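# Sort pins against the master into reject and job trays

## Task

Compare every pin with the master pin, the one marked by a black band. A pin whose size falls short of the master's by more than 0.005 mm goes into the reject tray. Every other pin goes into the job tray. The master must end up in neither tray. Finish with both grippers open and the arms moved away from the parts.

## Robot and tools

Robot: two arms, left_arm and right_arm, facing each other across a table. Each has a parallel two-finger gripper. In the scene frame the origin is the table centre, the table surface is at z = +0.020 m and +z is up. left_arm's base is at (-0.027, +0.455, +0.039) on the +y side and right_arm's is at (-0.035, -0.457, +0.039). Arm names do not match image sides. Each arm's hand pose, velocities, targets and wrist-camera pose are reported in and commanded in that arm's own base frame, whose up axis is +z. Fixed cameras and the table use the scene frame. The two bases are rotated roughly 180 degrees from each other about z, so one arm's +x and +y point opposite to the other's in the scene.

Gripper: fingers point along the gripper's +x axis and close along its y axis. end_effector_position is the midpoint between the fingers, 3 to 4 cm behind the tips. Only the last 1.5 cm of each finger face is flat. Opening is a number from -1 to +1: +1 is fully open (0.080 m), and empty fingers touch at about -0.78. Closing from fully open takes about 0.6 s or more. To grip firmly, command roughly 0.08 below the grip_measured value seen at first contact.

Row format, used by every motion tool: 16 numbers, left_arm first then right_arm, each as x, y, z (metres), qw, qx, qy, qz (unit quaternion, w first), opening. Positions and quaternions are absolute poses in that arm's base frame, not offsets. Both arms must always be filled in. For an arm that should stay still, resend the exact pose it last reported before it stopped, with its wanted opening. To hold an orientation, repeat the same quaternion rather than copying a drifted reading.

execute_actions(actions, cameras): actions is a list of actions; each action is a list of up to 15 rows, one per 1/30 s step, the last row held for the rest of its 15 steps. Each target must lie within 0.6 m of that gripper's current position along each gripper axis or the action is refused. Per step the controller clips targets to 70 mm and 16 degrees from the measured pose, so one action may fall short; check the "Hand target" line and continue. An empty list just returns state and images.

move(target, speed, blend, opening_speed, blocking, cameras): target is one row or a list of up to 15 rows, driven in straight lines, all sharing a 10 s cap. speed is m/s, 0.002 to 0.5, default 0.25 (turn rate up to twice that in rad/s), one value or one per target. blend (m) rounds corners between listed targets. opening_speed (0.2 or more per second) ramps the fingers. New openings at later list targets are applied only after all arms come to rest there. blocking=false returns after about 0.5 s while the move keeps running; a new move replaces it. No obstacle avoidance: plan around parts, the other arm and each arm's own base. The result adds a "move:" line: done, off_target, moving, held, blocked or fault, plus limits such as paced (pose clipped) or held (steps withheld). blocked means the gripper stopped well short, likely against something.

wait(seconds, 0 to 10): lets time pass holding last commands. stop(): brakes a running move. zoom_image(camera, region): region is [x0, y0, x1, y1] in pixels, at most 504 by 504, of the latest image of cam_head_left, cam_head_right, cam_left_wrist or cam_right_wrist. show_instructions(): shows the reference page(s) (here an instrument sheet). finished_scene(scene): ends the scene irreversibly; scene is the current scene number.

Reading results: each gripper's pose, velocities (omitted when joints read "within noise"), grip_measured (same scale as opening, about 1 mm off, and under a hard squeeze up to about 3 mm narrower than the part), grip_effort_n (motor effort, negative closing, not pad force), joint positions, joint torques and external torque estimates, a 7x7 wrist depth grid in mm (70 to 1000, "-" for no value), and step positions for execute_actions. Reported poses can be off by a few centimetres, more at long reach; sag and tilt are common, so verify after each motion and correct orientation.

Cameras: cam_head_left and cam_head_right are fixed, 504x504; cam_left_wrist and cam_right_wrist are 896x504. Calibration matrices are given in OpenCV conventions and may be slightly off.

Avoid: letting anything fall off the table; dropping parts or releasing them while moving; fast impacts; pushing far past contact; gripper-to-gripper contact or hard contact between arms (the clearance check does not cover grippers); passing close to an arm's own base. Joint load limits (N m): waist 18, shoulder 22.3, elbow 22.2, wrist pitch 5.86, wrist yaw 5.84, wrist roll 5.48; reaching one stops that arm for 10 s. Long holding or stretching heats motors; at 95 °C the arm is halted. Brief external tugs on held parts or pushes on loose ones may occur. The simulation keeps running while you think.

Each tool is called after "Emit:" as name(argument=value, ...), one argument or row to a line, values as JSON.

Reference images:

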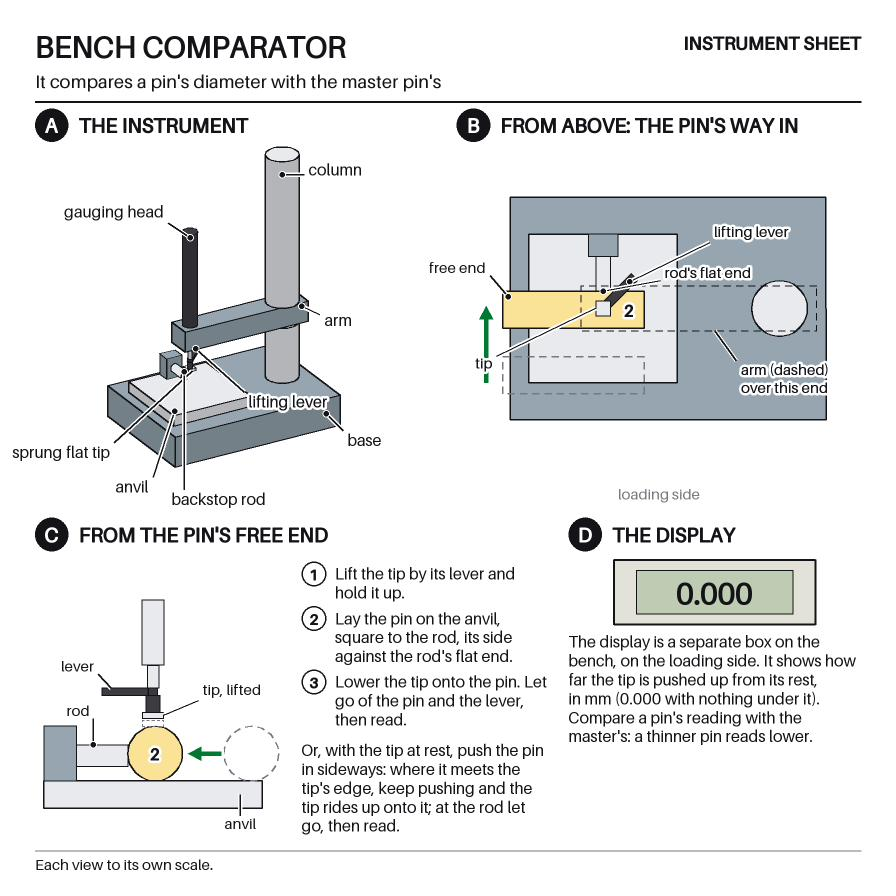

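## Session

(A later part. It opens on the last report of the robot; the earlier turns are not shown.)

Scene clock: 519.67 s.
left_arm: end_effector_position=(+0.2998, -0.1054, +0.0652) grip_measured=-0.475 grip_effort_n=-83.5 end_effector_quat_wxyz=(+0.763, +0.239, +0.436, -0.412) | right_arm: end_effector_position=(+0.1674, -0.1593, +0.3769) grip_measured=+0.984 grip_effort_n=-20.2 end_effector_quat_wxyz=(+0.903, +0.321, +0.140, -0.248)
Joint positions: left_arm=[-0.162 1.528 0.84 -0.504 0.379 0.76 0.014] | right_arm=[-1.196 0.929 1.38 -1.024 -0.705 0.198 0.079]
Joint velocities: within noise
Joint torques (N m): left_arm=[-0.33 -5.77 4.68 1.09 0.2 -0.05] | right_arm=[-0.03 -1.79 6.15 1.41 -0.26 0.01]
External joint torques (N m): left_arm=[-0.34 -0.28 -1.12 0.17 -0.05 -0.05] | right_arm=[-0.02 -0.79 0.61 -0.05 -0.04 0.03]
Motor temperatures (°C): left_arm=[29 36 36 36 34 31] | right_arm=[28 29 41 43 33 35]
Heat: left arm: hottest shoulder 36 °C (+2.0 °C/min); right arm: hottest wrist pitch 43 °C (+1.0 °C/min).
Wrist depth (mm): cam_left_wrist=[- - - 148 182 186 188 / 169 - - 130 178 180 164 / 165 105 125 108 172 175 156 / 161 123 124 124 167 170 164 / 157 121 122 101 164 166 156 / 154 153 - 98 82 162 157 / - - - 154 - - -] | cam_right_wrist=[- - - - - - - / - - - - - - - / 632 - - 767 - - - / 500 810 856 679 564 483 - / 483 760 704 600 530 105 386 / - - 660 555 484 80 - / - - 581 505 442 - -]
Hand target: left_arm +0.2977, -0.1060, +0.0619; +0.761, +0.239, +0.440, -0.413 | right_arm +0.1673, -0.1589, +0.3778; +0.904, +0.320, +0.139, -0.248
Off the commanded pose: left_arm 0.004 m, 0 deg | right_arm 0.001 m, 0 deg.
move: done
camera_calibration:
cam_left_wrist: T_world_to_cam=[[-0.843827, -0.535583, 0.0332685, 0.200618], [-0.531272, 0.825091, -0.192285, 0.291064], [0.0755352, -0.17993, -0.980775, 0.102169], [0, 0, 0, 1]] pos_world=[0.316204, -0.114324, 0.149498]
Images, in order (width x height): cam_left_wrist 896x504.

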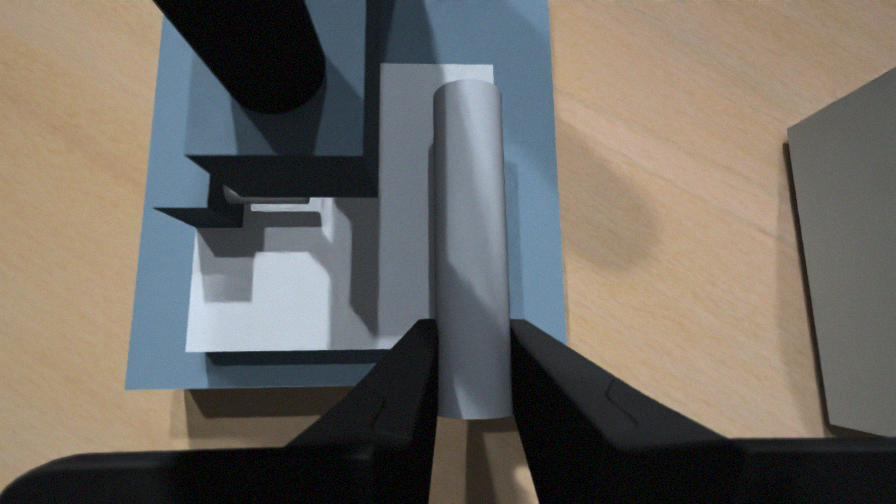

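Emit:
move(
  target=[
    [0.2985, -0.1055, 0.054, 0.7611, 0.2386, 0.4394, -0.4133, -0.6, 0.1673, -0.1589, 0.3778, 0.904, 0.320, 0.139, -0.248, 0.98],
    [0.3330, -0.0810, 0.054, 0.7646, 0.2347, 0.4415, -0.4066, -0.6, 0.1673, -0.1589, 0.3778, 0.904, 0.320, 0.139, -0.248, 0.98],
  ],
  speed=0.04,
  cameras=["cam_left_wrist"],
)

Emit:
move(
  target=[
    [0.3275, -0.0873, 0.0575, 0.7611, 0.2386, 0.4394, -0.4133, -0.6, 0.1673, -0.1589, 0.3778, 0.904, 0.320, 0.139, -0.248, 0.98],
    [0.3275, -0.0873, 0.0575, 0.7611, 0.2386, 0.4394, -0.4133, -0.1, 0.1673, -0.1589, 0.3778, 0.904, 0.320, 0.139, -0.248, 0.98],
    [0.303, -0.046, 0.13, 0.7611, 0.2386, 0.4394, -0.4133, -0.1, 0.1673, -0.1589, 0.3778, 0.904, 0.320, 0.139, -0.248, 0.98],
    [0.18, -0.14, 0.16, 0.7611, 0.2386, 0.4394, -0.4133, -0.1, 0.1673, -0.1589, 0.3778, 0.904, 0.320, 0.139, -0.248, 0.98],
  ],
  speed=[0.04, 0.05, 0.15, 0.25],
  blend=[0, 0, 0.02, 0],
  opening_speed=0.4,
  cameras=["cam_left_wrist"],
)

Emit:
zoom_image(
  camera="cam_left_wrist",
  region=[550, 190, 710, 270],
)

Emit:
zoom_image(
  camera="cam_left_wrist",
  region=[0, 80, 300, 320],
)

Scene clock: 527.47 s.
left_arm: end_effector_position=(+0.3278, -0.0879, +0.0582) grip_measured=-0.475 grip_effort_n=-83.5 end_effector_quat_wxyz=(+0.763, +0.233, +0.435, -0.417) | right_arm: end_effector_position=(+0.1674, -0.1593, +0.3769) grip_measured=+0.984 grip_effort_n=-19.8 end_effector_quat_wxyz=(+0.903, +0.321, +0.140, -0.248)
Joint positions: left_arm=[-0.079 1.648 0.932 -0.51 0.423 0.842 0.014] | right_arm=[-1.196 0.929 1.38 -1.024 -0.705 0.198 0.079]
Joint velocities: within noise
Joint torques (N m): left_arm=[1.3 -4.57 6.64 1.15 -0.28 0.06] | right_arm=[-0.03 -1.79 6.14 1.41 -0.26 0.01]
External joint torques (N m): left_arm=[1.29 1.69 1 0.3 -0.56 0.05] | right_arm=[-0.02 -0.85 0.61 -0.06 -0.05 0.03]
Motor temperatures (°C): left_arm=[29 35 36 36 34 31] | right_arm=[28 29 41 43 33 35]
Heat: left arm: hottest elbow 36 °C (+1.0 °C/min); right arm: hottest wrist pitch 43 °C (+1.0 °C/min).
Wrist depth (mm): cam_left_wrist=[168 170 139 - - 181 185 / 163 165 135 - - 176 179 / 158 160 101 - 127 170 173 / 154 155 118 118 121 165 168 / 150 151 115 101 118 160 163 / 145 147 - 98 76 156 158 / - - - 147 - - -] | cam_right_wrist=[- - - - - - - / - - - - - - - / 648 - 984 773 - - - / 484 822 849 690 566 485 - / 472 488 706 600 532 105 388 / - - 637 550 484 80 - / - - 579 497 437 - -]
Hand target: left_arm +0.3328, -0.0810, +0.0541; +0.765, +0.235, +0.441, -0.407 | right_arm +0.1673, -0.1589, +0.3778; +0.904, +0.320, +0.139, -0.248
Off the commanded pose: left_arm 0.010 m, 1 deg | right_arm 0.001 m, 0 deg.
move: off_target (left_arm)
camera_calibration:
cam_left_wrist: T_world_to_cam=[[-0.845189, -0.532545, 0.0452979, 0.233841], [-0.52985, 0.823755, -0.201709, 0.290142], [0.0701047, -0.194483, -0.978397, 0.0966658], [0, 0, 0, 1]] pos_world=[0.344595, -0.0956749, 0.142509]
Images, in order (width x height): cam_left_wrist 896x504.

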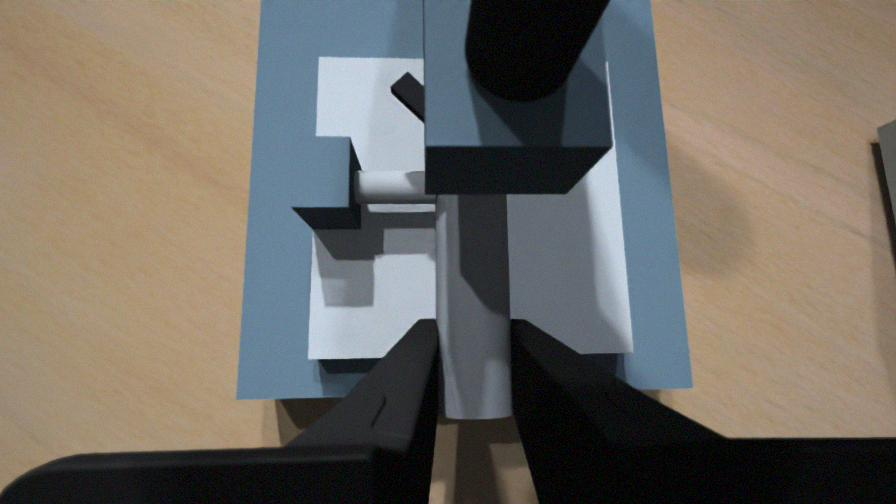

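Scene clock: 531.60 s.
left_arm: end_effector_position=(+0.1823, -0.1413, +0.1631) grip_measured=-0.103 grip_effort_n=14.2 end_effector_quat_wxyz=(+0.763, +0.237, +0.436, -0.415) | right_arm: end_effector_position=(+0.1674, -0.1593, +0.3769) grip_measured=+0.984 grip_effort_n=-20.2 end_effector_quat_wxyz=(+0.903, +0.321, +0.140, -0.248)
Joint positions: left_arm=[-0.502 1.005 0.87 -0.958 0.243 0.435 0.03] | right_arm=[-1.196 0.929 1.38 -1.024 -0.705 0.198 0.079]
Joint velocities: within noise
Joint torques (N m): left_arm=[-0.37 -3.41 4.85 0.85 -0.02 -0.06] | right_arm=[-0.03 -1.79 6.13 1.41 -0.26 0.01]
External joint torques (N m): left_arm=[-0.38 -1.1 -1.54 -0.23 -0.18 -0.07] | right_arm=[-0.04 -0.88 0.63 -0.05 -0.04 0.03]
Motor temperatures (°C): left_arm=[29 35 36 36 34 31] | right_arm=[28 29 41 43 33 35]
Heat: left arm: hottest elbow 36 °C (+1.0 °C/min); right arm: hottest wrist pitch 43 °C (+1.0 °C/min).
Wrist depth (mm): cam_left_wrist=[176 251 289 294 173 - - / 182 247 281 282 174 177 185 / 207 230 272 275 191 194 284 / 221 225 265 267 213 215 268 / 252 255 259 259 232 263 252 / 248 251 - 254 82 262 243 / - - - 248 81 - -] | cam_right_wrist=[- - - - - - - / - - - - - - - / 724 - - 768 - - - / - 803 850 684 558 484 - / 542 820 711 597 537 105 388 / - - 652 550 481 80 - / - - 583 505 443 - -]
Hand target: left_arm +0.1800, -0.1400, +0.1599; +0.761, +0.239, +0.440, -0.413 | right_arm +0.1673, -0.1589, +0.3778; +0.904, +0.320, +0.139, -0.248
Off the commanded pose: left_arm 0.004 m, 0 deg | right_arm 0.001 m, 0 deg.
move: done
camera_calibration:
cam_left_wrist: T_world_to_cam=[[-0.844808, -0.53365, 0.0389517, 0.0785571], [-0.530206, 0.825115, -0.195108, 0.277359], [0.0719797, -0.185481, -0.980008, 0.200332], [0, 0, 0, 1]] pos_world=[0.199003, -0.149773, 0.247382]
Images, in order (width x height): cam_left_wrist 896x504.

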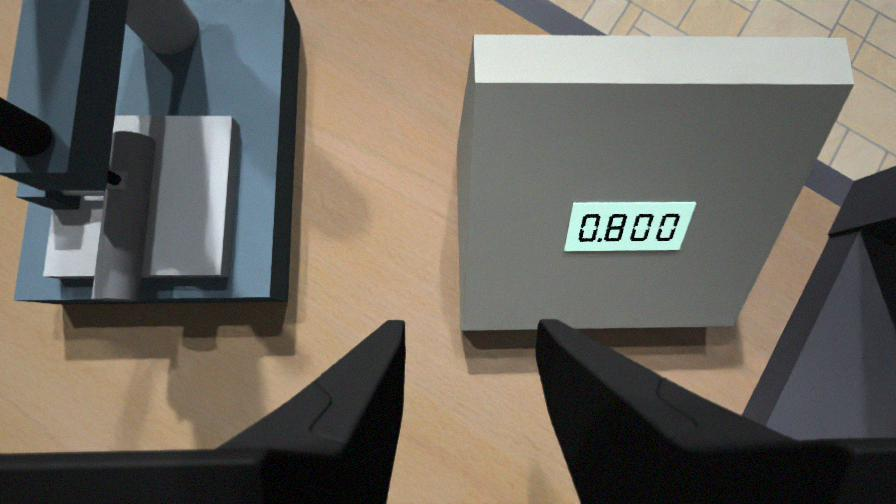

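Scaled by 3.150 from the camera's 896x504 image, which has a finer 1280x720 frame.

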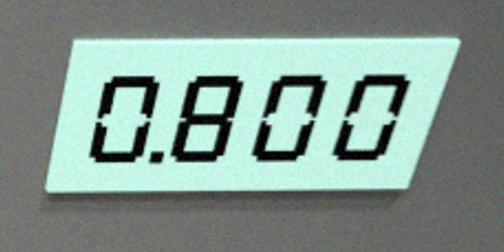

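Scaled by 1.680 from the camera's 896x504 image, which has a finer 1280x720 frame.

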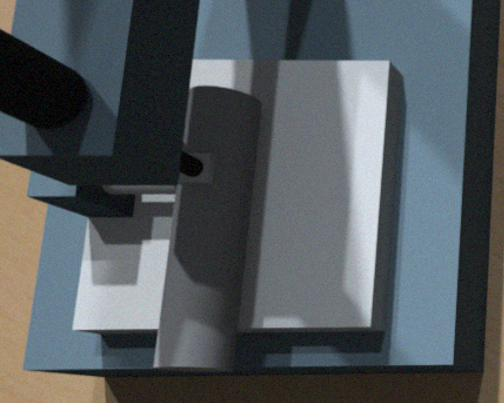

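Emit:
move(
  target=[
    [0.303, -0.046, 0.12, 0.7611, 0.2386, 0.4394, -0.4133, 0.0, 0.1673, -0.1589, 0.3778, 0.904, 0.320, 0.139, -0.248, 0.98],
    [0.3268, -0.0878, 0.0550, 0.7611, 0.2386, 0.4394, -0.4133, 0.0, 0.1673, -0.1589, 0.3778, 0.904, 0.320, 0.139, -0.248, 0.98],
    [0.3268, -0.0878, 0.0550, 0.7611, 0.2386, 0.4394, -0.4133, -0.6, 0.1673, -0.1589, 0.3778, 0.904, 0.320, 0.139, -0.248, 0.98],
    [0.3005, -0.105, 0.058, 0.7611, 0.2386, 0.4394, -0.4133, -0.6, 0.1673, -0.1589, 0.3778, 0.904, 0.320, 0.139, -0.248, 0.98],
    [0.2985, -0.106, 0.12, 0.7611, 0.2386, 0.4394, -0.4133, -0.6, 0.1673, -0.1589, 0.3778, 0.904, 0.320, 0.139, -0.248, 0.98],
  ],
  speed=[0.25, 0.06, 0.05, 0.06, 0.15],
  blend=[0.02, 0, 0, 0, 0],
  opening_speed=0.8,
  cameras=["cam_left_wrist"],
)

Emit:
move(
  target=[
    [0.30, 0.05, 0.11, 0.8660, 0, 0.5, 0, -0.6, 0.1673, -0.1589, 0.3778, 0.904, 0.320, 0.139, -0.248, 0.98],
    [0.372, 0.10, 0.08, 0.8660, 0, 0.5, 0, -0.6, 0.1673, -0.1589, 0.3778, 0.904, 0.320, 0.139, -0.248, 0.98],
  ],
  speed=[0.25,0.15],
  cameras=["cam_left_wrist"],
)

Scene clock: 545.53 s.
left_arm: end_effector_position=(+0.2949, -0.1046, +0.1126) grip_measured=-0.478 grip_effort_n=-83.5 end_effector_quat_wxyz=(+0.756, +0.235, +0.449, -0.415) | right_arm: end_effector_position=(+0.1674, -0.1593, +0.3769) grip_measured=+0.984 grip_effort_n=-20.2 end_effector_quat_wxyz=(+0.903, +0.321, +0.140, -0.248)
Joint positions: left_arm=[-0.162 1.463 0.99 -0.75 0.38 0.76 0.013] | right_arm=[-1.196 0.929 1.38 -1.024 -0.705 0.198 0.079]
Joint velocities: within noise
Joint torques (N m): left_arm=[-0.32 -7.05 7.74 0.76 0.19 -0.03] | right_arm=[-0.04 -1.8 6.14 1.41 -0.26 0]
External joint torques (N m): left_arm=[-0.32 -1.75 1.62 -0.12 -0.07 -0.03] | right_arm=[-0.05 -0.84 0.63 -0.04 -0.04 0.03]
Motor temperatures (°C): left_arm=[29 35 36 36 34 31] | right_arm=[28 29 41 43 33 35]
Heat: left arm: hottest elbow 36 °C (+0.0 °C/min); right arm: hottest wrist pitch 43 °C (+1.0 °C/min).
Wrist depth (mm): cam_left_wrist=[- - - 196 235 240 244 / 213 - 114 115 229 233 151 / 207 209 109 109 223 219 151 / 203 204 169 170 218 218 152 / 199 198 167 102 213 214 169 / 195 197 - 99 81 211 213 / - - - 198 - - -] | cam_right_wrist=[- - - - - - - / - - - - - - - / 653 - - 781 - - - / 509 807 859 689 563 484 - / 445 809 707 602 527 105 387 / - - 657 551 483 80 - / - - 582 505 440 - -]
Hand target: left_arm +0.2984, -0.1059, +0.1199; +0.761, +0.239, +0.439, -0.413 | right_arm +0.1673, -0.1589, +0.3778; +0.904, +0.320, +0.139, -0.248
Off the commanded pose: left_arm 0.008 m, 1 deg | right_arm 0.001 m, 0 deg.
move: done
camera_calibration:
cam_left_wrist: T_world_to_cam=[[-0.842181, -0.536147, 0.0572586, 0.19209], [-0.537313, 0.825627, -0.172147, 0.296475], [0.0450221, -0.175745, -0.983406, 0.158926], [0, 0, 0, 1]] pos_world=[0.31392, -0.113859, 0.196328]
Images, in order (width x height): cam_left_wrist 896x504.

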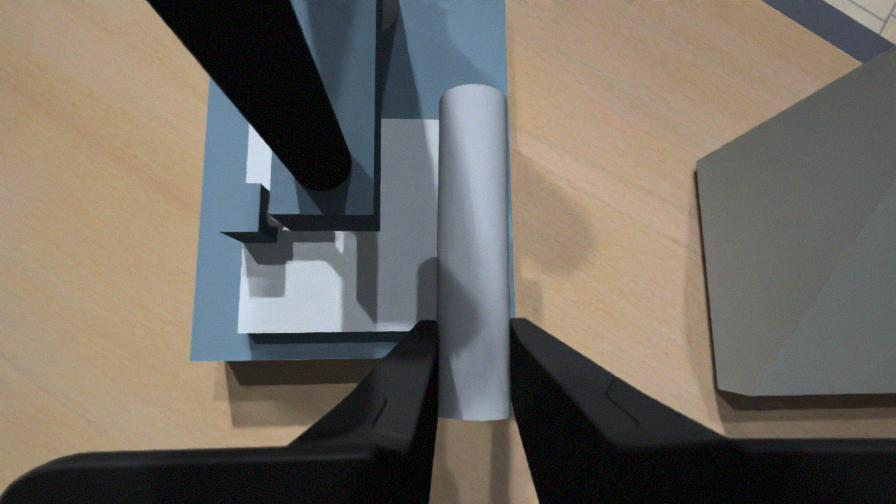

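Scene clock: 548.80 s.
left_arm: end_effector_position=(+0.3667, +0.0983, +0.0759) grip_measured=-0.478 grip_effort_n=-83.5 end_effector_quat_wxyz=(+0.862, -0.001, +0.507, +0.001) | right_arm: end_effector_position=(+0.1674, -0.1593, +0.3769) grip_measured=+0.984 grip_effort_n=-20.2 end_effector_quat_wxyz=(+0.903, +0.321, +0.140, -0.248)
Joint positions: left_arm=[0.322 1.669 1.026 -0.443 0.153 0.281 0.014] | right_arm=[-1.196 0.929 1.38 -1.024 -0.705 0.198 0.079]
Joint velocities: within noise
Joint torques (N m): left_arm=[0.22 -7.13 7.71 1.3 0.32 0.1] | right_arm=[-0.03 -1.8 6.14 1.41 -0.26 0.01]
External joint torques (N m): left_arm=[0.27 -0.33 1.66 0.21 0.22 0.1] | right_arm=[-0.02 -0.86 0.64 -0.04 -0.04 0.03]
Motor temperatures (°C): left_arm=[29 35 36 36 34 31] | right_arm=[28 29 41 43 33 35]
Heat: left arm: hottest elbow 36 °C (+0.0 °C/min); right arm: hottest wrist pitch 43 °C (+0.0 °C/min).
Wrist depth (mm): cam_left_wrist=[178 180 182 185 188 192 195 / 174 176 178 110 183 188 190 / 169 172 174 107 178 183 186 / 166 168 170 169 174 179 181 / 163 164 166 102 170 175 177 / 159 161 - 99 81 171 173 / - - - 161 - - -] | cam_right_wrist=[- - - - - - - / - - - - - - - / 494 - - 787 - - - / - 462 758 688 553 485 - / - 843 515 604 530 105 387 / - - 652 541 478 80 - / - - 584 502 439 - -]
Hand target: left_arm +0.3719, +0.1000, +0.0800; +0.866, +0.000, +0.500, +0.000 | right_arm +0.1673, -0.1589, +0.3778; +0.904, +0.320, +0.139, -0.248
Off the commanded pose: left_arm 0.007 m, 1 deg | right_arm 0.001 m, 0 deg.
move: done
camera_calibration:
cam_left_wrist: T_world_to_cam=[[-0.00734468, -0.999179, 0.0398379, 0.104154], [-0.98539, 0.000452879, -0.170312, 0.406564], [0.170154, -0.0405067, -0.984585, 0.0960764], [0, 0, 0, 1]] pos_world=[0.385041, 0.107776, 0.159689]
Images, in order (width x height): cam_left_wrist 896x504.

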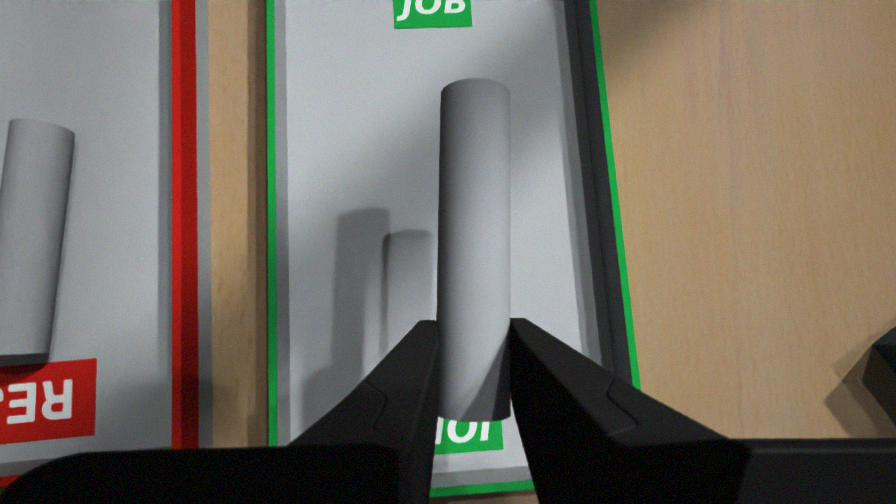

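Then go pick up the master again afterward.

Emit:
move(
  target=[
    [0.372, 0.10, 0.03, 0.8660, 0, 0.5, 0, -0.6, 0.1673, -0.1589, 0.3778, 0.904, 0.320, 0.139, -0.248, 0.98],
    [0.372, 0.10, 0.021, 0.8660, 0, 0.5, 0, -0.6, 0.1673, -0.1589, 0.3778, 0.904, 0.320, 0.139, -0.248, 0.98],
    [0.372, 0.10, 0.022, 0.8660, 0, 0.5, 0, -0.2, 0.1673, -0.1589, 0.3778, 0.904, 0.320, 0.139, -0.248, 0.98],
    [0.34, 0.10, 0.1, 0.8660, 0, 0.5, 0, -0.2, 0.1673, -0.1589, 0.3778, 0.904, 0.320, 0.139, -0.248, 0.98],
    [0.2, 0.12, 0.10, 0.7611, 0.2386, 0.4394, -0.4133, 0.0, 0.1673, -0.1589, 0.3778, 0.904, 0.320, 0.139, -0.248, 0.98],
  ],
  speed=[0.1, 0.03, 0.05, 0.12, 0.2],
  opening_speed=0.5,
)

Scene clock: 559.97 s.
left_arm: end_effector_position=(+0.1994, +0.1172, +0.0997) grip_measured=-0.004 grip_effort_n=14.2 end_effector_quat_wxyz=(+0.762, +0.238, +0.438, -0.414) | right_arm: end_effector_position=(+0.1674, -0.1593, +0.3769) grip_measured=+0.984 grip_effort_n=-20.2 end_effector_quat_wxyz=(+0.903, +0.321, +0.140, -0.248)
Joint positions: left_arm=[0.852 1.528 1.004 -1.205 0.506 1.889 0.035] | right_arm=[-1.196 0.929 1.38 -1.024 -0.705 0.198 0.079]
Joint velocities: within noise
Joint torques (N m): left_arm=[0.3 -4.63 6.24 -0.19 0.19 0.1] | right_arm=[-0.03 -1.79 6.14 1.41 -0.26 0.01]
External joint torques (N m): left_arm=[0.3 0.24 1.03 -0.22 -0.17 0.1] | right_arm=[-0.02 -0.83 0.64 -0.04 -0.04 0.03]
Motor temperatures (°C): left_arm=[29 35 36 36 34 31] | right_arm=[28 29 41 43 33 35]
Heat: left arm: hottest elbow 36 °C (+0.0 °C/min); right arm: hottest wrist pitch 43 °C (+0.0 °C/min).
Wrist depth (mm): cam_left_wrist=[198 212 219 222 225 228 231 / 204 205 211 215 219 221 225 / 198 201 206 209 212 215 218 / 193 197 200 202 205 209 212 / 190 192 195 196 201 203 206 / 185 188 - 192 84 199 200 / - - - 188 93 - -] | cam_right_wrist=[- - - - - - - / 549 552 - - - - - / 664 - 890 775 - - - / - 750 791 677 560 484 - / - 824 698 594 530 105 387 / - - 656 550 484 80 - / - - 580 505 438 - -]
Hand target: left_arm +0.2000, +0.1199, +0.1000; +0.761, +0.239, +0.439, -0.413 | right_arm +0.1673, -0.1589, +0.3778; +0.904, +0.320, +0.139, -0.248
Off the commanded pose: left_arm 0.003 m, 0 deg | right_arm 0.001 m, 0 deg.
move: done
camera_calibration:
cam_left_wrist: T_world_to_cam=[[-0.844462, -0.53415, 0.0395992, 0.233266], [-0.531107, 0.825489, -0.19103, 0.060535], [0.0693502, -0.182349, -0.980785, 0.185091], [0, 0, 0, 1]] pos_world=[0.216299, 0.108379, 0.183861]

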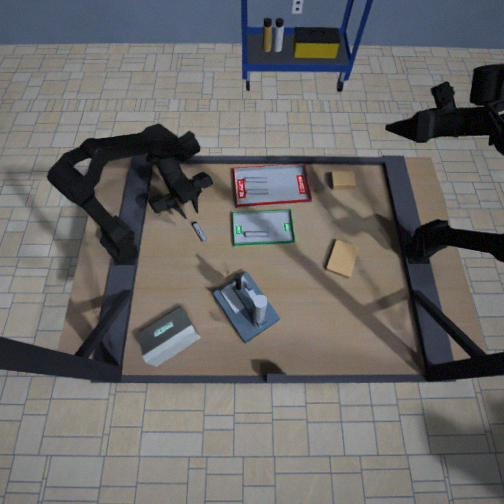

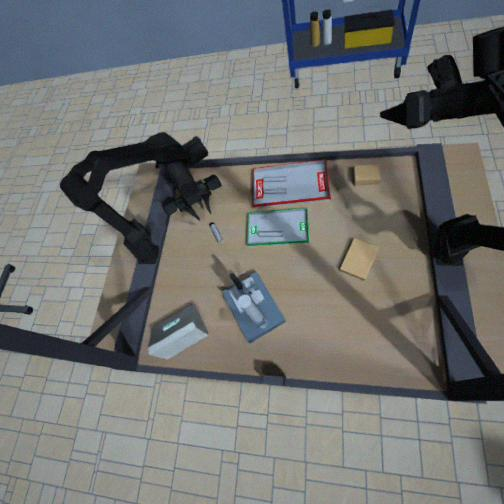

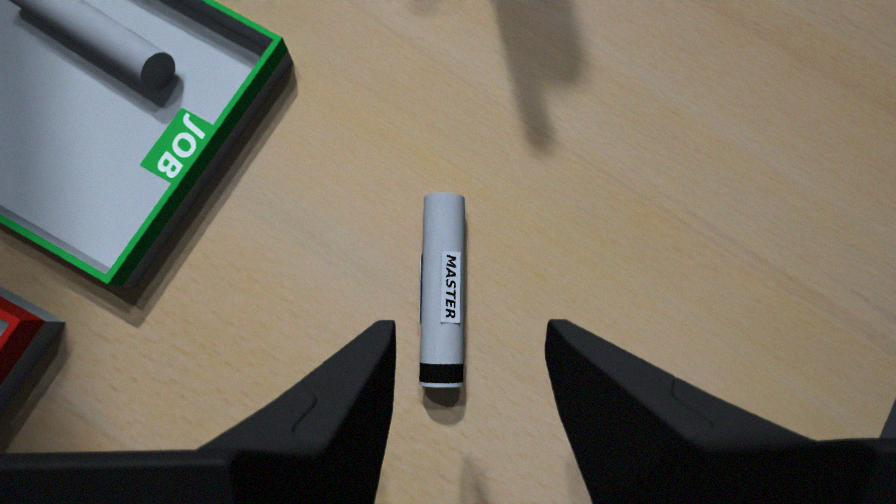

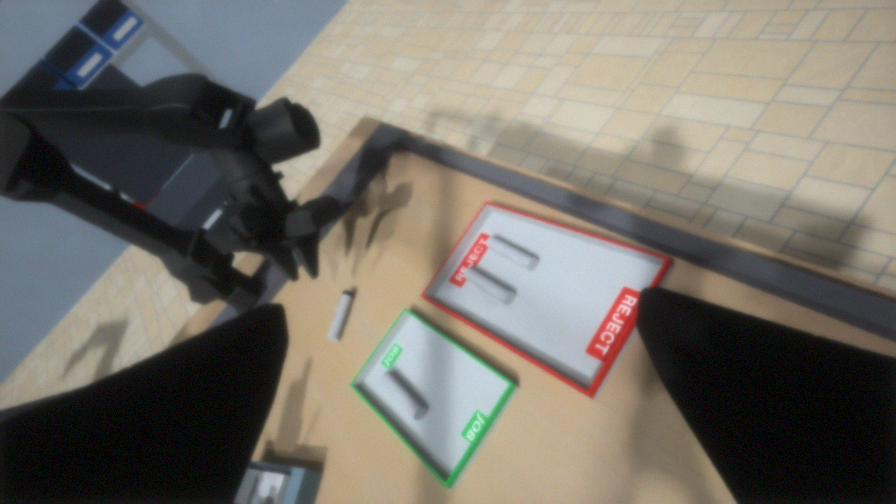

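Emit:
move(
  target=[
    [0.199, 0.1205, 0.0122, 0.7611, 0.2386, 0.4394, -0.4133, 0.0, 0.1673, -0.1589, 0.3778, 0.904, 0.320, 0.139, -0.248, 0.98],
    [0.199, 0.1205, 0.0125, 0.7611, 0.2386, 0.4394, -0.4133, -0.6, 0.1673, -0.1589, 0.3778, 0.904, 0.320, 0.139, -0.248, 0.98],
    [0.199, 0.1205, 0.10, 0.7611, 0.2386, 0.4394, -0.4133, -0.6, 0.1673, -0.1589, 0.3778, 0.904, 0.320, 0.139, -0.248, 0.98],
    [0.25, -0.07, 0.12, 0.7611, 0.2386, 0.4394, -0.4133, -0.6, 0.1673, -0.1589, 0.3778, 0.904, 0.320, 0.139, -0.248, 0.98],
    [0.2978, -0.106, 0.10, 0.7611, 0.2386, 0.4394, -0.4133, -0.6, 0.1673, -0.1589, 0.3778, 0.904, 0.320, 0.139, -0.248, 0.98],
    [0.2978, -0.106, 0.062, 0.7611, 0.2386, 0.4394, -0.4133, -0.6, 0.1673, -0.1589, 0.3778, 0.904, 0.320, 0.139, -0.248, 0.98],
  ],
  speed=[0.1, 0.05, 0.15, 0.2, 0.15, 0.1],
  blend=[0,0,0,0.02,0.01,0],
  opening_speed=0.8,
  cameras=["cam_left_wrist"],
)

Scene clock: 575.40 s.
left_arm: end_effector_position=(+0.2998, -0.1054, +0.0652) grip_measured=-0.473 grip_effort_n=-83.5 end_effector_quat_wxyz=(+0.763, +0.239, +0.436, -0.412) | right_arm: end_effector_position=(+0.1674, -0.1593, +0.3769) grip_measured=+0.984 grip_effort_n=-19.8 end_effector_quat_wxyz=(+0.903, +0.321, +0.140, -0.248)
Joint positions: left_arm=[-0.162 1.528 0.84 -0.504 0.379 0.76 0.014] | right_arm=[-1.196 0.929 1.38 -1.024 -0.705 0.198 0.079]
Joint velocities: within noise
Joint torques (N m): left_arm=[-0.34 -5.81 4.72 1.09 0.21 -0.05] | right_arm=[-0.02 -1.8 6.14 1.41 -0.26 0.01]
External joint torques (N m): left_arm=[-0.33 -0.38 -1.03 0.18 -0.05 -0.05] | right_arm=[-0.03 -0.89 0.67 -0.03 -0.04 0.03]
Motor temperatures (°C): left_arm=[29 34 37 36 34 31] | right_arm=[28 29 41 43 33 35]
Heat: left arm: hottest elbow 37 °C (+1.0 °C/min); right arm: hottest wrist pitch 43 °C (+0.0 °C/min).
Wrist depth (mm): cam_left_wrist=[- - - 148 182 186 188 / 169 - - 111 177 180 163 / 165 105 125 106 172 175 156 / 161 123 124 103 167 170 163 / 157 121 121 100 164 166 156 / 153 153 - 96 81 162 156 / - - - 153 - - -] | cam_right_wrist=[- - - - - - - / - - - - - - - / 639 - 993 777 - - - / 502 806 863 681 563 483 - / 488 754 712 600 530 105 387 / - - 660 547 486 80 - / - - 587 498 441 - -]
Hand target: left_arm +0.2978, -0.1060, +0.0621; +0.761, +0.239, +0.439, -0.413 | right_arm +0.1673, -0.1589, +0.3778; +0.904, +0.320, +0.139, -0.248
Off the commanded pose: left_arm 0.004 m, 0 deg | right_arm 0.001 m, 0 deg.
move: done
camera_calibration:
cam_left_wrist: T_world_to_cam=[[-0.843827, -0.535583, 0.0332685, 0.200618], [-0.531272, 0.825091, -0.192285, 0.291064], [0.0755352, -0.17993, -0.980775, 0.102169], [0, 0, 0, 1]] pos_world=[0.316204, -0.114324, 0.149498]
Images, in order (width x height): cam_left_wrist 896x504.

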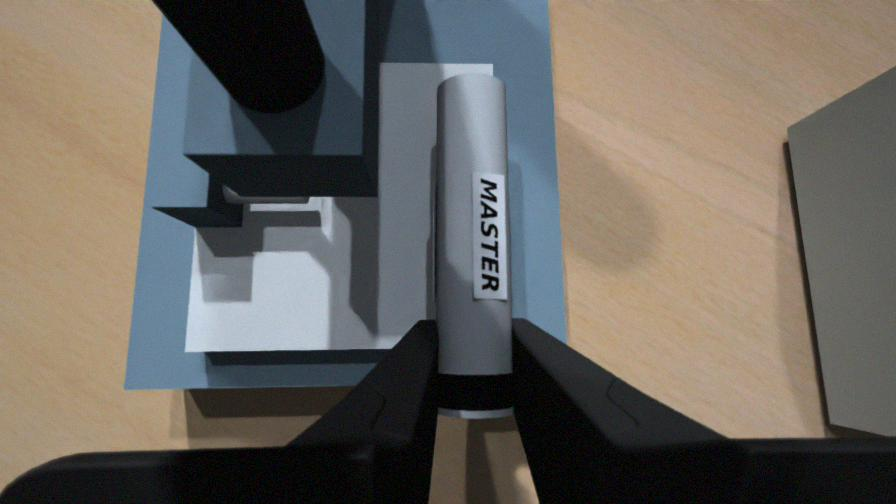

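Emit:
move(
  target=[
    [0.2985, -0.1055, 0.054, 0.7611, 0.2386, 0.4394, -0.4133, -0.6, 0.1673, -0.1589, 0.3778, 0.904, 0.320, 0.139, -0.248, 0.98],
    [0.3330, -0.0810, 0.054, 0.7646, 0.2347, 0.4415, -0.4066, -0.6, 0.1673, -0.1589, 0.3778, 0.904, 0.320, 0.139, -0.248, 0.98],
    [0.3275, -0.0873, 0.0575, 0.7611, 0.2386, 0.4394, -0.4133, -0.6, 0.1673, -0.1589, 0.3778, 0.904, 0.320, 0.139, -0.248, 0.98],
  ],
  speed=0.04,
  cameras=["cam_left_wrist"],
)

Emit:
move(
  target=[
    [0.3275, -0.0873, 0.0575, 0.7611, 0.2386, 0.4394, -0.4133, -0.1, 0.1673, -0.1589, 0.3778, 0.904, 0.320, 0.139, -0.248, 0.98],
    [0.303, -0.046, 0.13, 0.7611, 0.2386, 0.4394, -0.4133, -0.1, 0.1673, -0.1589, 0.3778, 0.904, 0.320, 0.139, -0.248, 0.98],
    [0.18, -0.14, 0.16, 0.7611, 0.2386, 0.4394, -0.4133, -0.1, 0.1673, -0.1589, 0.3778, 0.904, 0.320, 0.139, -0.248, 0.98],
  ],
  speed=[0.05, 0.15, 0.25],
  blend=[0, 0.02, 0],
  opening_speed=0.4,
  cameras=["cam_left_wrist"],
)

Emit:
zoom_image(
  camera="cam_left_wrist",
  region=[550, 190, 710, 270],
)

Emit:
zoom_image(
  camera="cam_left_wrist",
  region=[0, 80, 300, 320],
)

Scene clock: 585.30 s.
left_arm: end_effector_position=(+0.3274, -0.0884, +0.0576) grip_measured=-0.473 grip_effort_n=-83.5 end_effector_quat_wxyz=(+0.762, +0.236, +0.436, -0.416) | right_arm: end_effector_position=(+0.1674, -0.1593, +0.3769) grip_measured=+0.984 grip_effort_n=-20.2 end_effector_quat_wxyz=(+0.903, +0.321, +0.140, -0.248)
Joint positions: left_arm=[-0.083 1.648 0.931 -0.51 0.416 0.839 0.014] | right_arm=[-1.196 0.929 1.38 -1.024 -0.705 0.198 0.079]
Joint velocities: within noise
Joint torques (N m): left_arm=[-0.03 -7.06 5.87 0.28 -0.08 0.06] | right_arm=[-0.03 -1.79 6.14 1.41 -0.26 0.01]
External joint torques (N m): left_arm=[-0.04 -0.8 0.17 -0.6 -0.36 0.06] | right_arm=[-0.03 -0.84 0.64 -0.04 -0.04 0.03]
Motor temperatures (°C): left_arm=[29 34 36 36 34 31] | right_arm=[28 29 41 43 33 35]
Heat: left arm: hottest elbow 36 °C (+0.0 °C/min); right arm: hottest wrist pitch 43 °C (+0.0 °C/min).
Wrist depth (mm): cam_left_wrist=[166 168 137 - - 179 182 / 162 163 133 - - 173 176 / 157 158 101 105 122 168 171 / 153 154 117 103 120 163 166 / 148 150 114 100 117 158 161 / 145 146 - 97 76 155 157 / - - - 146 - - -] | cam_right_wrist=[- - - - - - - / - - - - - - - / 650 - - 769 - - - / 487 803 853 686 559 485 - / 472 484 717 603 531 105 390 / - - 637 555 482 80 - / - - 575 500 444 - -]
Hand target: left_arm +0.3276, -0.0873, +0.0576; +0.761, +0.239, +0.439, -0.413 | right_arm +0.1673, -0.1589, +0.3778; +0.904, +0.320, +0.139, -0.248
Off the commanded pose: left_arm 0.001 m, 1 deg | right_arm 0.001 m, 0 deg.
move: done
camera_calibration:
cam_left_wrist: T_world_to_cam=[[-0.844827, -0.533346, 0.042548, 0.233302], [-0.530506, 0.824684, -0.196109, 0.290182], [0.069505, -0.18825, -0.979659, 0.0968316], [0, 0, 0, 1]] pos_world=[0.344313, -0.0966497, 0.141843]
Images, in order (width x height): cam_left_wrist 896x504.

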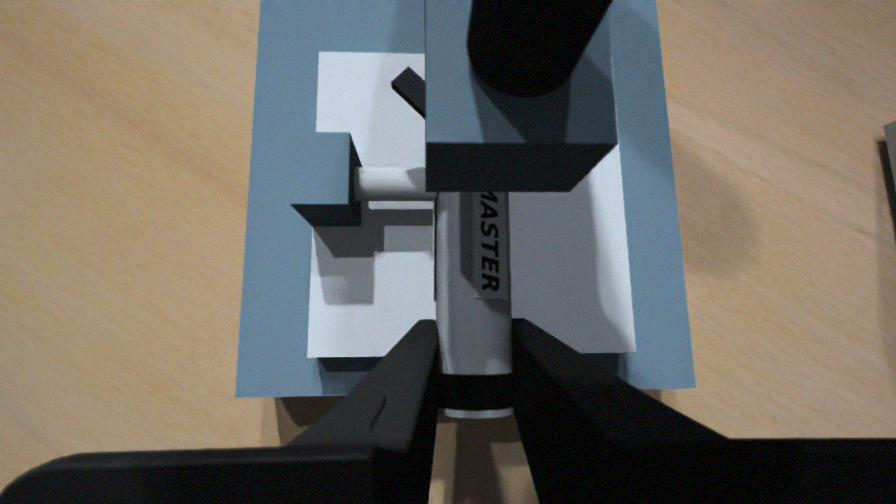

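Scene clock: 588.73 s.
left_arm: end_effector_position=(+0.1823, -0.1413, +0.1631) grip_measured=-0.103 grip_effort_n=14.2 end_effector_quat_wxyz=(+0.763, +0.237, +0.436, -0.415) | right_arm: end_effector_position=(+0.1674, -0.1593, +0.3769) grip_measured=+0.984 grip_effort_n=-20.2 end_effector_quat_wxyz=(+0.903, +0.321, +0.140, -0.248)
Joint positions: left_arm=[-0.502 1.005 0.87 -0.958 0.243 0.435 0.03] | right_arm=[-1.196 0.929 1.38 -1.024 -0.705 0.198 0.079]
Joint velocities: within noise
Joint torques (N m): left_arm=[-0.35 -3.42 4.86 0.85 -0.04 -0.06] | right_arm=[-0.03 -1.79 6.14 1.41 -0.26 0.01]
External joint torques (N m): left_arm=[-0.35 -1.13 -1.47 -0.21 -0.2 -0.06] | right_arm=[-0.02 -0.86 0.67 -0.04 -0.04 0.03]
Motor temperatures (°C): left_arm=[29 34 36 36 34 31] | right_arm=[28 29 41 43 33 35]
Heat: left arm: hottest elbow 36 °C (+0.0 °C/min); right arm: hottest wrist pitch 43 °C (+0.0 °C/min).
Wrist depth (mm): cam_left_wrist=[176 251 289 294 173 - - / 181 247 282 283 174 177 185 / 207 230 272 275 191 194 284 / 220 224 266 267 213 214 268 / 253 255 259 260 232 264 252 / 247 251 - 254 82 262 244 / - - - 247 81 - -] | cam_right_wrist=[- - - - - - - / - - - - - - - / 736 - 987 779 - - - / - 803 867 687 561 480 - / 547 821 712 598 529 105 388 / - - 656 550 481 80 - / - - 587 497 440 - -]
Hand target: left_arm +0.1800, -0.1400, +0.1599; +0.761, +0.239, +0.440, -0.413 | right_arm +0.1673, -0.1589, +0.3778; +0.904, +0.320, +0.139, -0.248
Off the commanded pose: left_arm 0.004 m, 0 deg | right_arm 0.001 m, 0 deg.
move: done
camera_calibration:
cam_left_wrist: T_world_to_cam=[[-0.844808, -0.53365, 0.0389517, 0.0785571], [-0.530206, 0.825115, -0.195108, 0.277359], [0.0719797, -0.185481, -0.980008, 0.200332], [0, 0, 0, 1]] pos_world=[0.199003, -0.149773, 0.247382]
Images, in order (width x height): cam_left_wrist 896x504.

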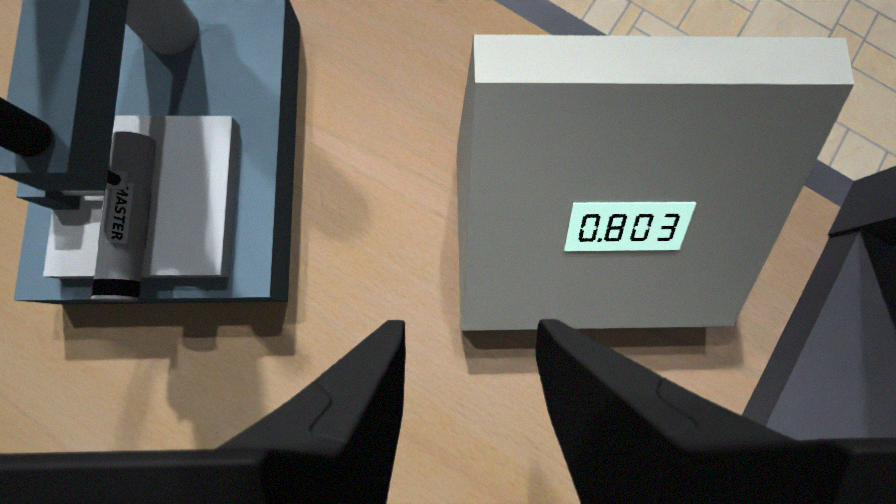

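Scaled by 3.150 from the camera's 896x504 image, which has a finer 1280x720 frame.

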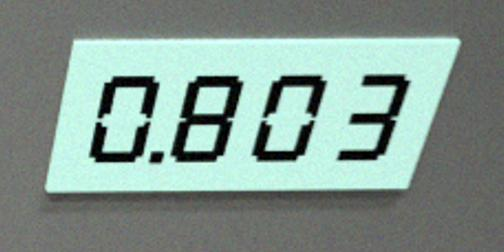

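Scaled by 1.680 from the camera's 896x504 image, which has a finer 1280x720 frame.

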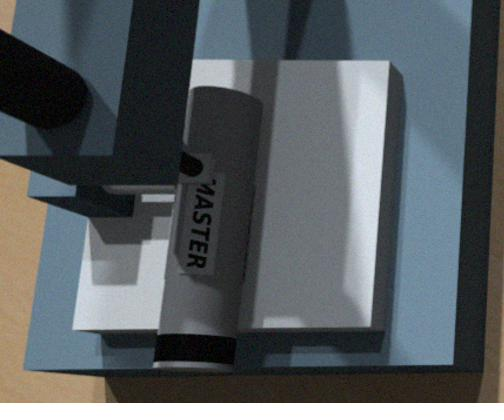

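Emit:
move(
  target=[
    [0.303, -0.046, 0.12, 0.7611, 0.2386, 0.4394, -0.4133, 0.0, 0.1673, -0.1589, 0.3778, 0.904, 0.320, 0.139, -0.248, 0.98],
    [0.3268, -0.0878, 0.0560, 0.7611, 0.2386, 0.4394, -0.4133, 0.0, 0.1673, -0.1589, 0.3778, 0.904, 0.320, 0.139, -0.248, 0.98],
    [0.3268, -0.0878, 0.0560, 0.7611, 0.2386, 0.4394, -0.4133, -0.54, 0.1673, -0.1589, 0.3778, 0.904, 0.320, 0.139, -0.248, 0.98],
    [0.3262, -0.0770, 0.056, 0.7646, 0.2347, 0.4415, -0.4066, -0.54, 0.1673, -0.1589, 0.3778, 0.904, 0.320, 0.139, -0.248, 0.98],
    [0.3230, -0.0810, 0.0575, 0.7611, 0.2386, 0.4394, -0.4133, -0.54, 0.1673, -0.1589, 0.3778, 0.904, 0.320, 0.139, -0.248, 0.98],
  ],
  speed=[0.25, 0.06, 0.05, 0.03, 0.03],
  blend=[0.02, 0, 0, 0, 0],
  opening_speed=0.8,
  cameras=["cam_left_wrist"],
)

Emit:
move(
  target=[
    [0.3230, -0.0810, 0.0575, 0.7611, 0.2386, 0.4394, -0.4133, -0.1, 0.1673, -0.1589, 0.3778, 0.904, 0.320, 0.139, -0.248, 0.98],
    [0.299, -0.040, 0.13, 0.7611, 0.2386, 0.4394, -0.4133, -0.1, 0.1673, -0.1589, 0.3778, 0.904, 0.320, 0.139, -0.248, 0.98],
    [0.18, -0.14, 0.16, 0.7611, 0.2386, 0.4394, -0.4133, -0.1, 0.1673, -0.1589, 0.3778, 0.904, 0.320, 0.139, -0.248, 0.98],
  ],
  speed=[0.05, 0.15, 0.25],
  blend=[0, 0.02, 0],
  opening_speed=0.4,
  cameras=["cam_left_wrist"],
)

Emit:
zoom_image(
  camera="cam_left_wrist",
  region=[550, 190, 710, 270],
)

Emit:
zoom_image(
  camera="cam_left_wrist",
  region=[0, 80, 300, 320],
)

Scene clock: 604.43 s.
left_arm: end_effector_position=(+0.3274, -0.0861, +0.0612) grip_measured=-0.478 grip_effort_n=-83.5 end_effector_quat_wxyz=(+0.763, +0.239, +0.430, -0.419) | right_arm: end_effector_position=(+0.1674, -0.1593, +0.3769) grip_measured=+0.984 grip_effort_n=-19.8 end_effector_quat_wxyz=(+0.903, +0.321, +0.140, -0.248)
Joint positions: left_arm=[-0.073 1.638 0.933 -0.519 0.425 0.859 0.014] | right_arm=[-1.196 0.929 1.38 -1.024 -0.705 0.198 0.079]
Joint velocities: within noise
Joint torques (N m): left_arm=[0.8 -7.75 3.79 0.33 -0.14 0.09] | right_arm=[-0.03 -1.79 6.13 1.41 -0.26 0.01]
External joint torques (N m): left_arm=[0.81 -1.59 -1.88 -0.52 -0.43 0.09] | right_arm=[-0.02 -0.92 0.69 -0.03 -0.05 0.03]
Motor temperatures (°C): left_arm=[29 34 36 36 34 31] | right_arm=[28 29 41 43 33 35]
Heat: left arm: hottest elbow 36 °C (+0.0 °C/min); right arm: hottest wrist pitch 43 °C (+0.0 °C/min).
Wrist depth (mm): cam_left_wrist=[173 174 143 - - 183 186 / 167 169 137 - - 178 180 / 162 164 106 109 126 172 174 / 158 159 121 107 124 167 169 / 154 155 119 103 121 162 165 / 149 151 - 100 81 158 160 / - - - 149 - - -] | cam_right_wrist=[- - - - - - - / - - - - - - - / 644 - - 771 - - - / 483 806 861 680 557 485 - / 468 481 715 600 527 106 387 / - - 638 546 488 80 - / - - 570 503 440 - -]
Hand target: left_arm +0.3230, -0.0812, +0.0575; +0.761, +0.239, +0.439, -0.413 | right_arm +0.1673, -0.1589, +0.3778; +0.904, +0.320, +0.139, -0.248
Off the commanded pose: left_arm 0.008 m, 1 deg | right_arm 0.001 m, 0 deg.
move: done
camera_calibration:
cam_left_wrist: T_world_to_cam=[[-0.850421, -0.524926, 0.0351737, 0.237342], [-0.52027, 0.829183, -0.204388, 0.286504], [0.0781233, -0.192116, -0.978258, 0.0976036], [0, 0, 0, 1]] pos_world=[0.343275, -0.0942264, 0.145691]
Images, in order (width x height): cam_left_wrist 896x504.

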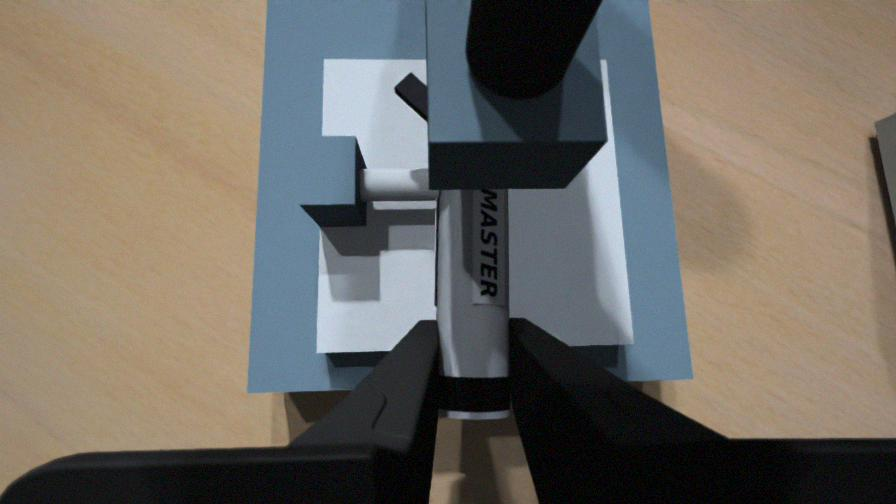

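Scene clock: 607.70 s.
left_arm: end_effector_position=(+0.1823, -0.1413, +0.1631) grip_measured=-0.103 grip_effort_n=14.2 end_effector_quat_wxyz=(+0.763, +0.237, +0.436, -0.415) | right_arm: end_effector_position=(+0.1674, -0.1593, +0.3769) grip_measured=+0.984 grip_effort_n=-20.2 end_effector_quat_wxyz=(+0.903, +0.321, +0.140, -0.248)
Joint positions: left_arm=[-0.502 1.005 0.87 -0.958 0.243 0.435 0.03] | right_arm=[-1.196 0.929 1.38 -1.024 -0.705 0.198 0.079]
Joint velocities: within noise
Joint torques (N m): left_arm=[-0.36 -3.42 4.86 0.85 -0.02 -0.03] | right_arm=[-0.03 -1.8 6.13 1.41 -0.26 0.01]
External joint torques (N m): left_arm=[-0.36 -1.09 -1.54 -0.22 -0.18 -0.03] | right_arm=[-0.03 -0.81 0.65 -0.02 -0.04 0.03]
Motor temperatures (°C): left_arm=[29 34 36 36 34 31] | right_arm=[28 29 41 43 33 35]
Heat: left arm: hottest elbow 36 °C (+0.0 °C/min); right arm: hottest wrist pitch 43 °C (+0.0 °C/min).
Wrist depth (mm): cam_left_wrist=[176 251 289 293 173 - - / 181 246 280 282 174 177 185 / 207 230 273 275 191 194 283 / 219 225 266 267 213 214 268 / 253 255 259 260 232 264 252 / 248 250 - 254 81 262 244 / - - - 248 81 - -] | cam_right_wrist=[- - - - - - - / - - - - - - - / 727 - 998 769 - - - / - 811 861 686 561 485 - / 554 817 716 600 533 105 386 / - - 657 548 481 80 - / - - 585 500 438 - -]
Hand target: left_arm +0.1800, -0.1400, +0.1599; +0.761, +0.239, +0.440, -0.413 | right_arm +0.1673, -0.1589, +0.3778; +0.904, +0.320, +0.139, -0.248
Off the commanded pose: left_arm 0.004 m, 0 deg | right_arm 0.001 m, 0 deg.
move: done
camera_calibration:
cam_left_wrist: T_world_to_cam=[[-0.844808, -0.53365, 0.0389517, 0.0785571], [-0.530206, 0.825115, -0.195108, 0.277359], [0.0719797, -0.185481, -0.980008, 0.200332], [0, 0, 0, 1]] pos_world=[0.199003, -0.149773, 0.247382]
Images, in order (width x height): cam_left_wrist 896x504.

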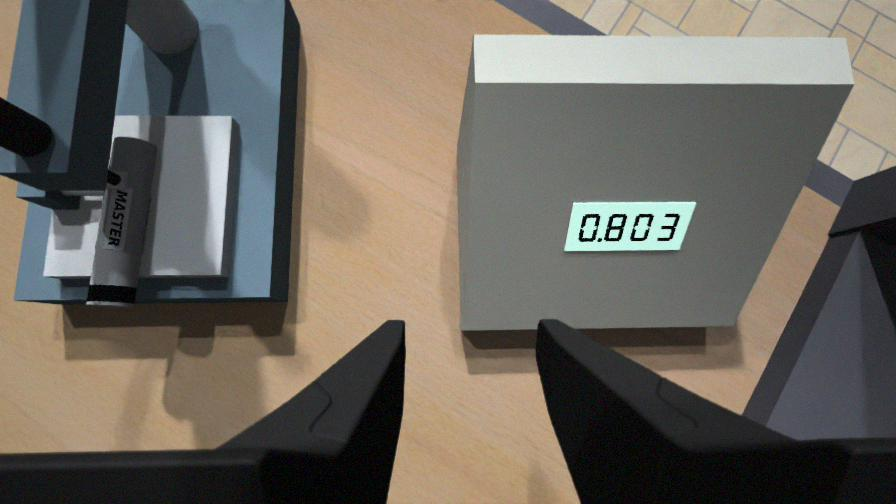

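Scaled by 3.150 from the camera's 896x504 image, which has a finer 1280x720 frame.

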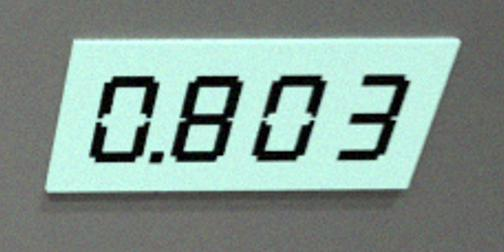

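Scaled by 1.680 from the camera's 896x504 image, which has a finer 1280x720 frame.

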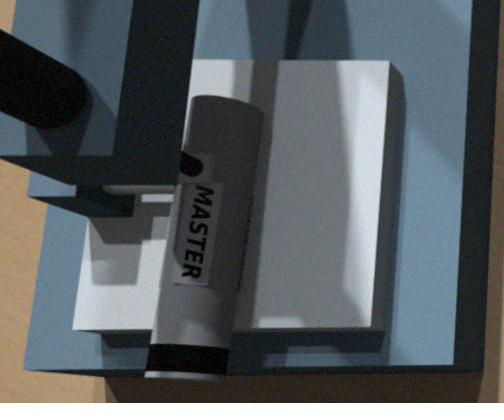

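Emit:
finished_scene(
  scene=1,
)

The scene is finished: the task was done.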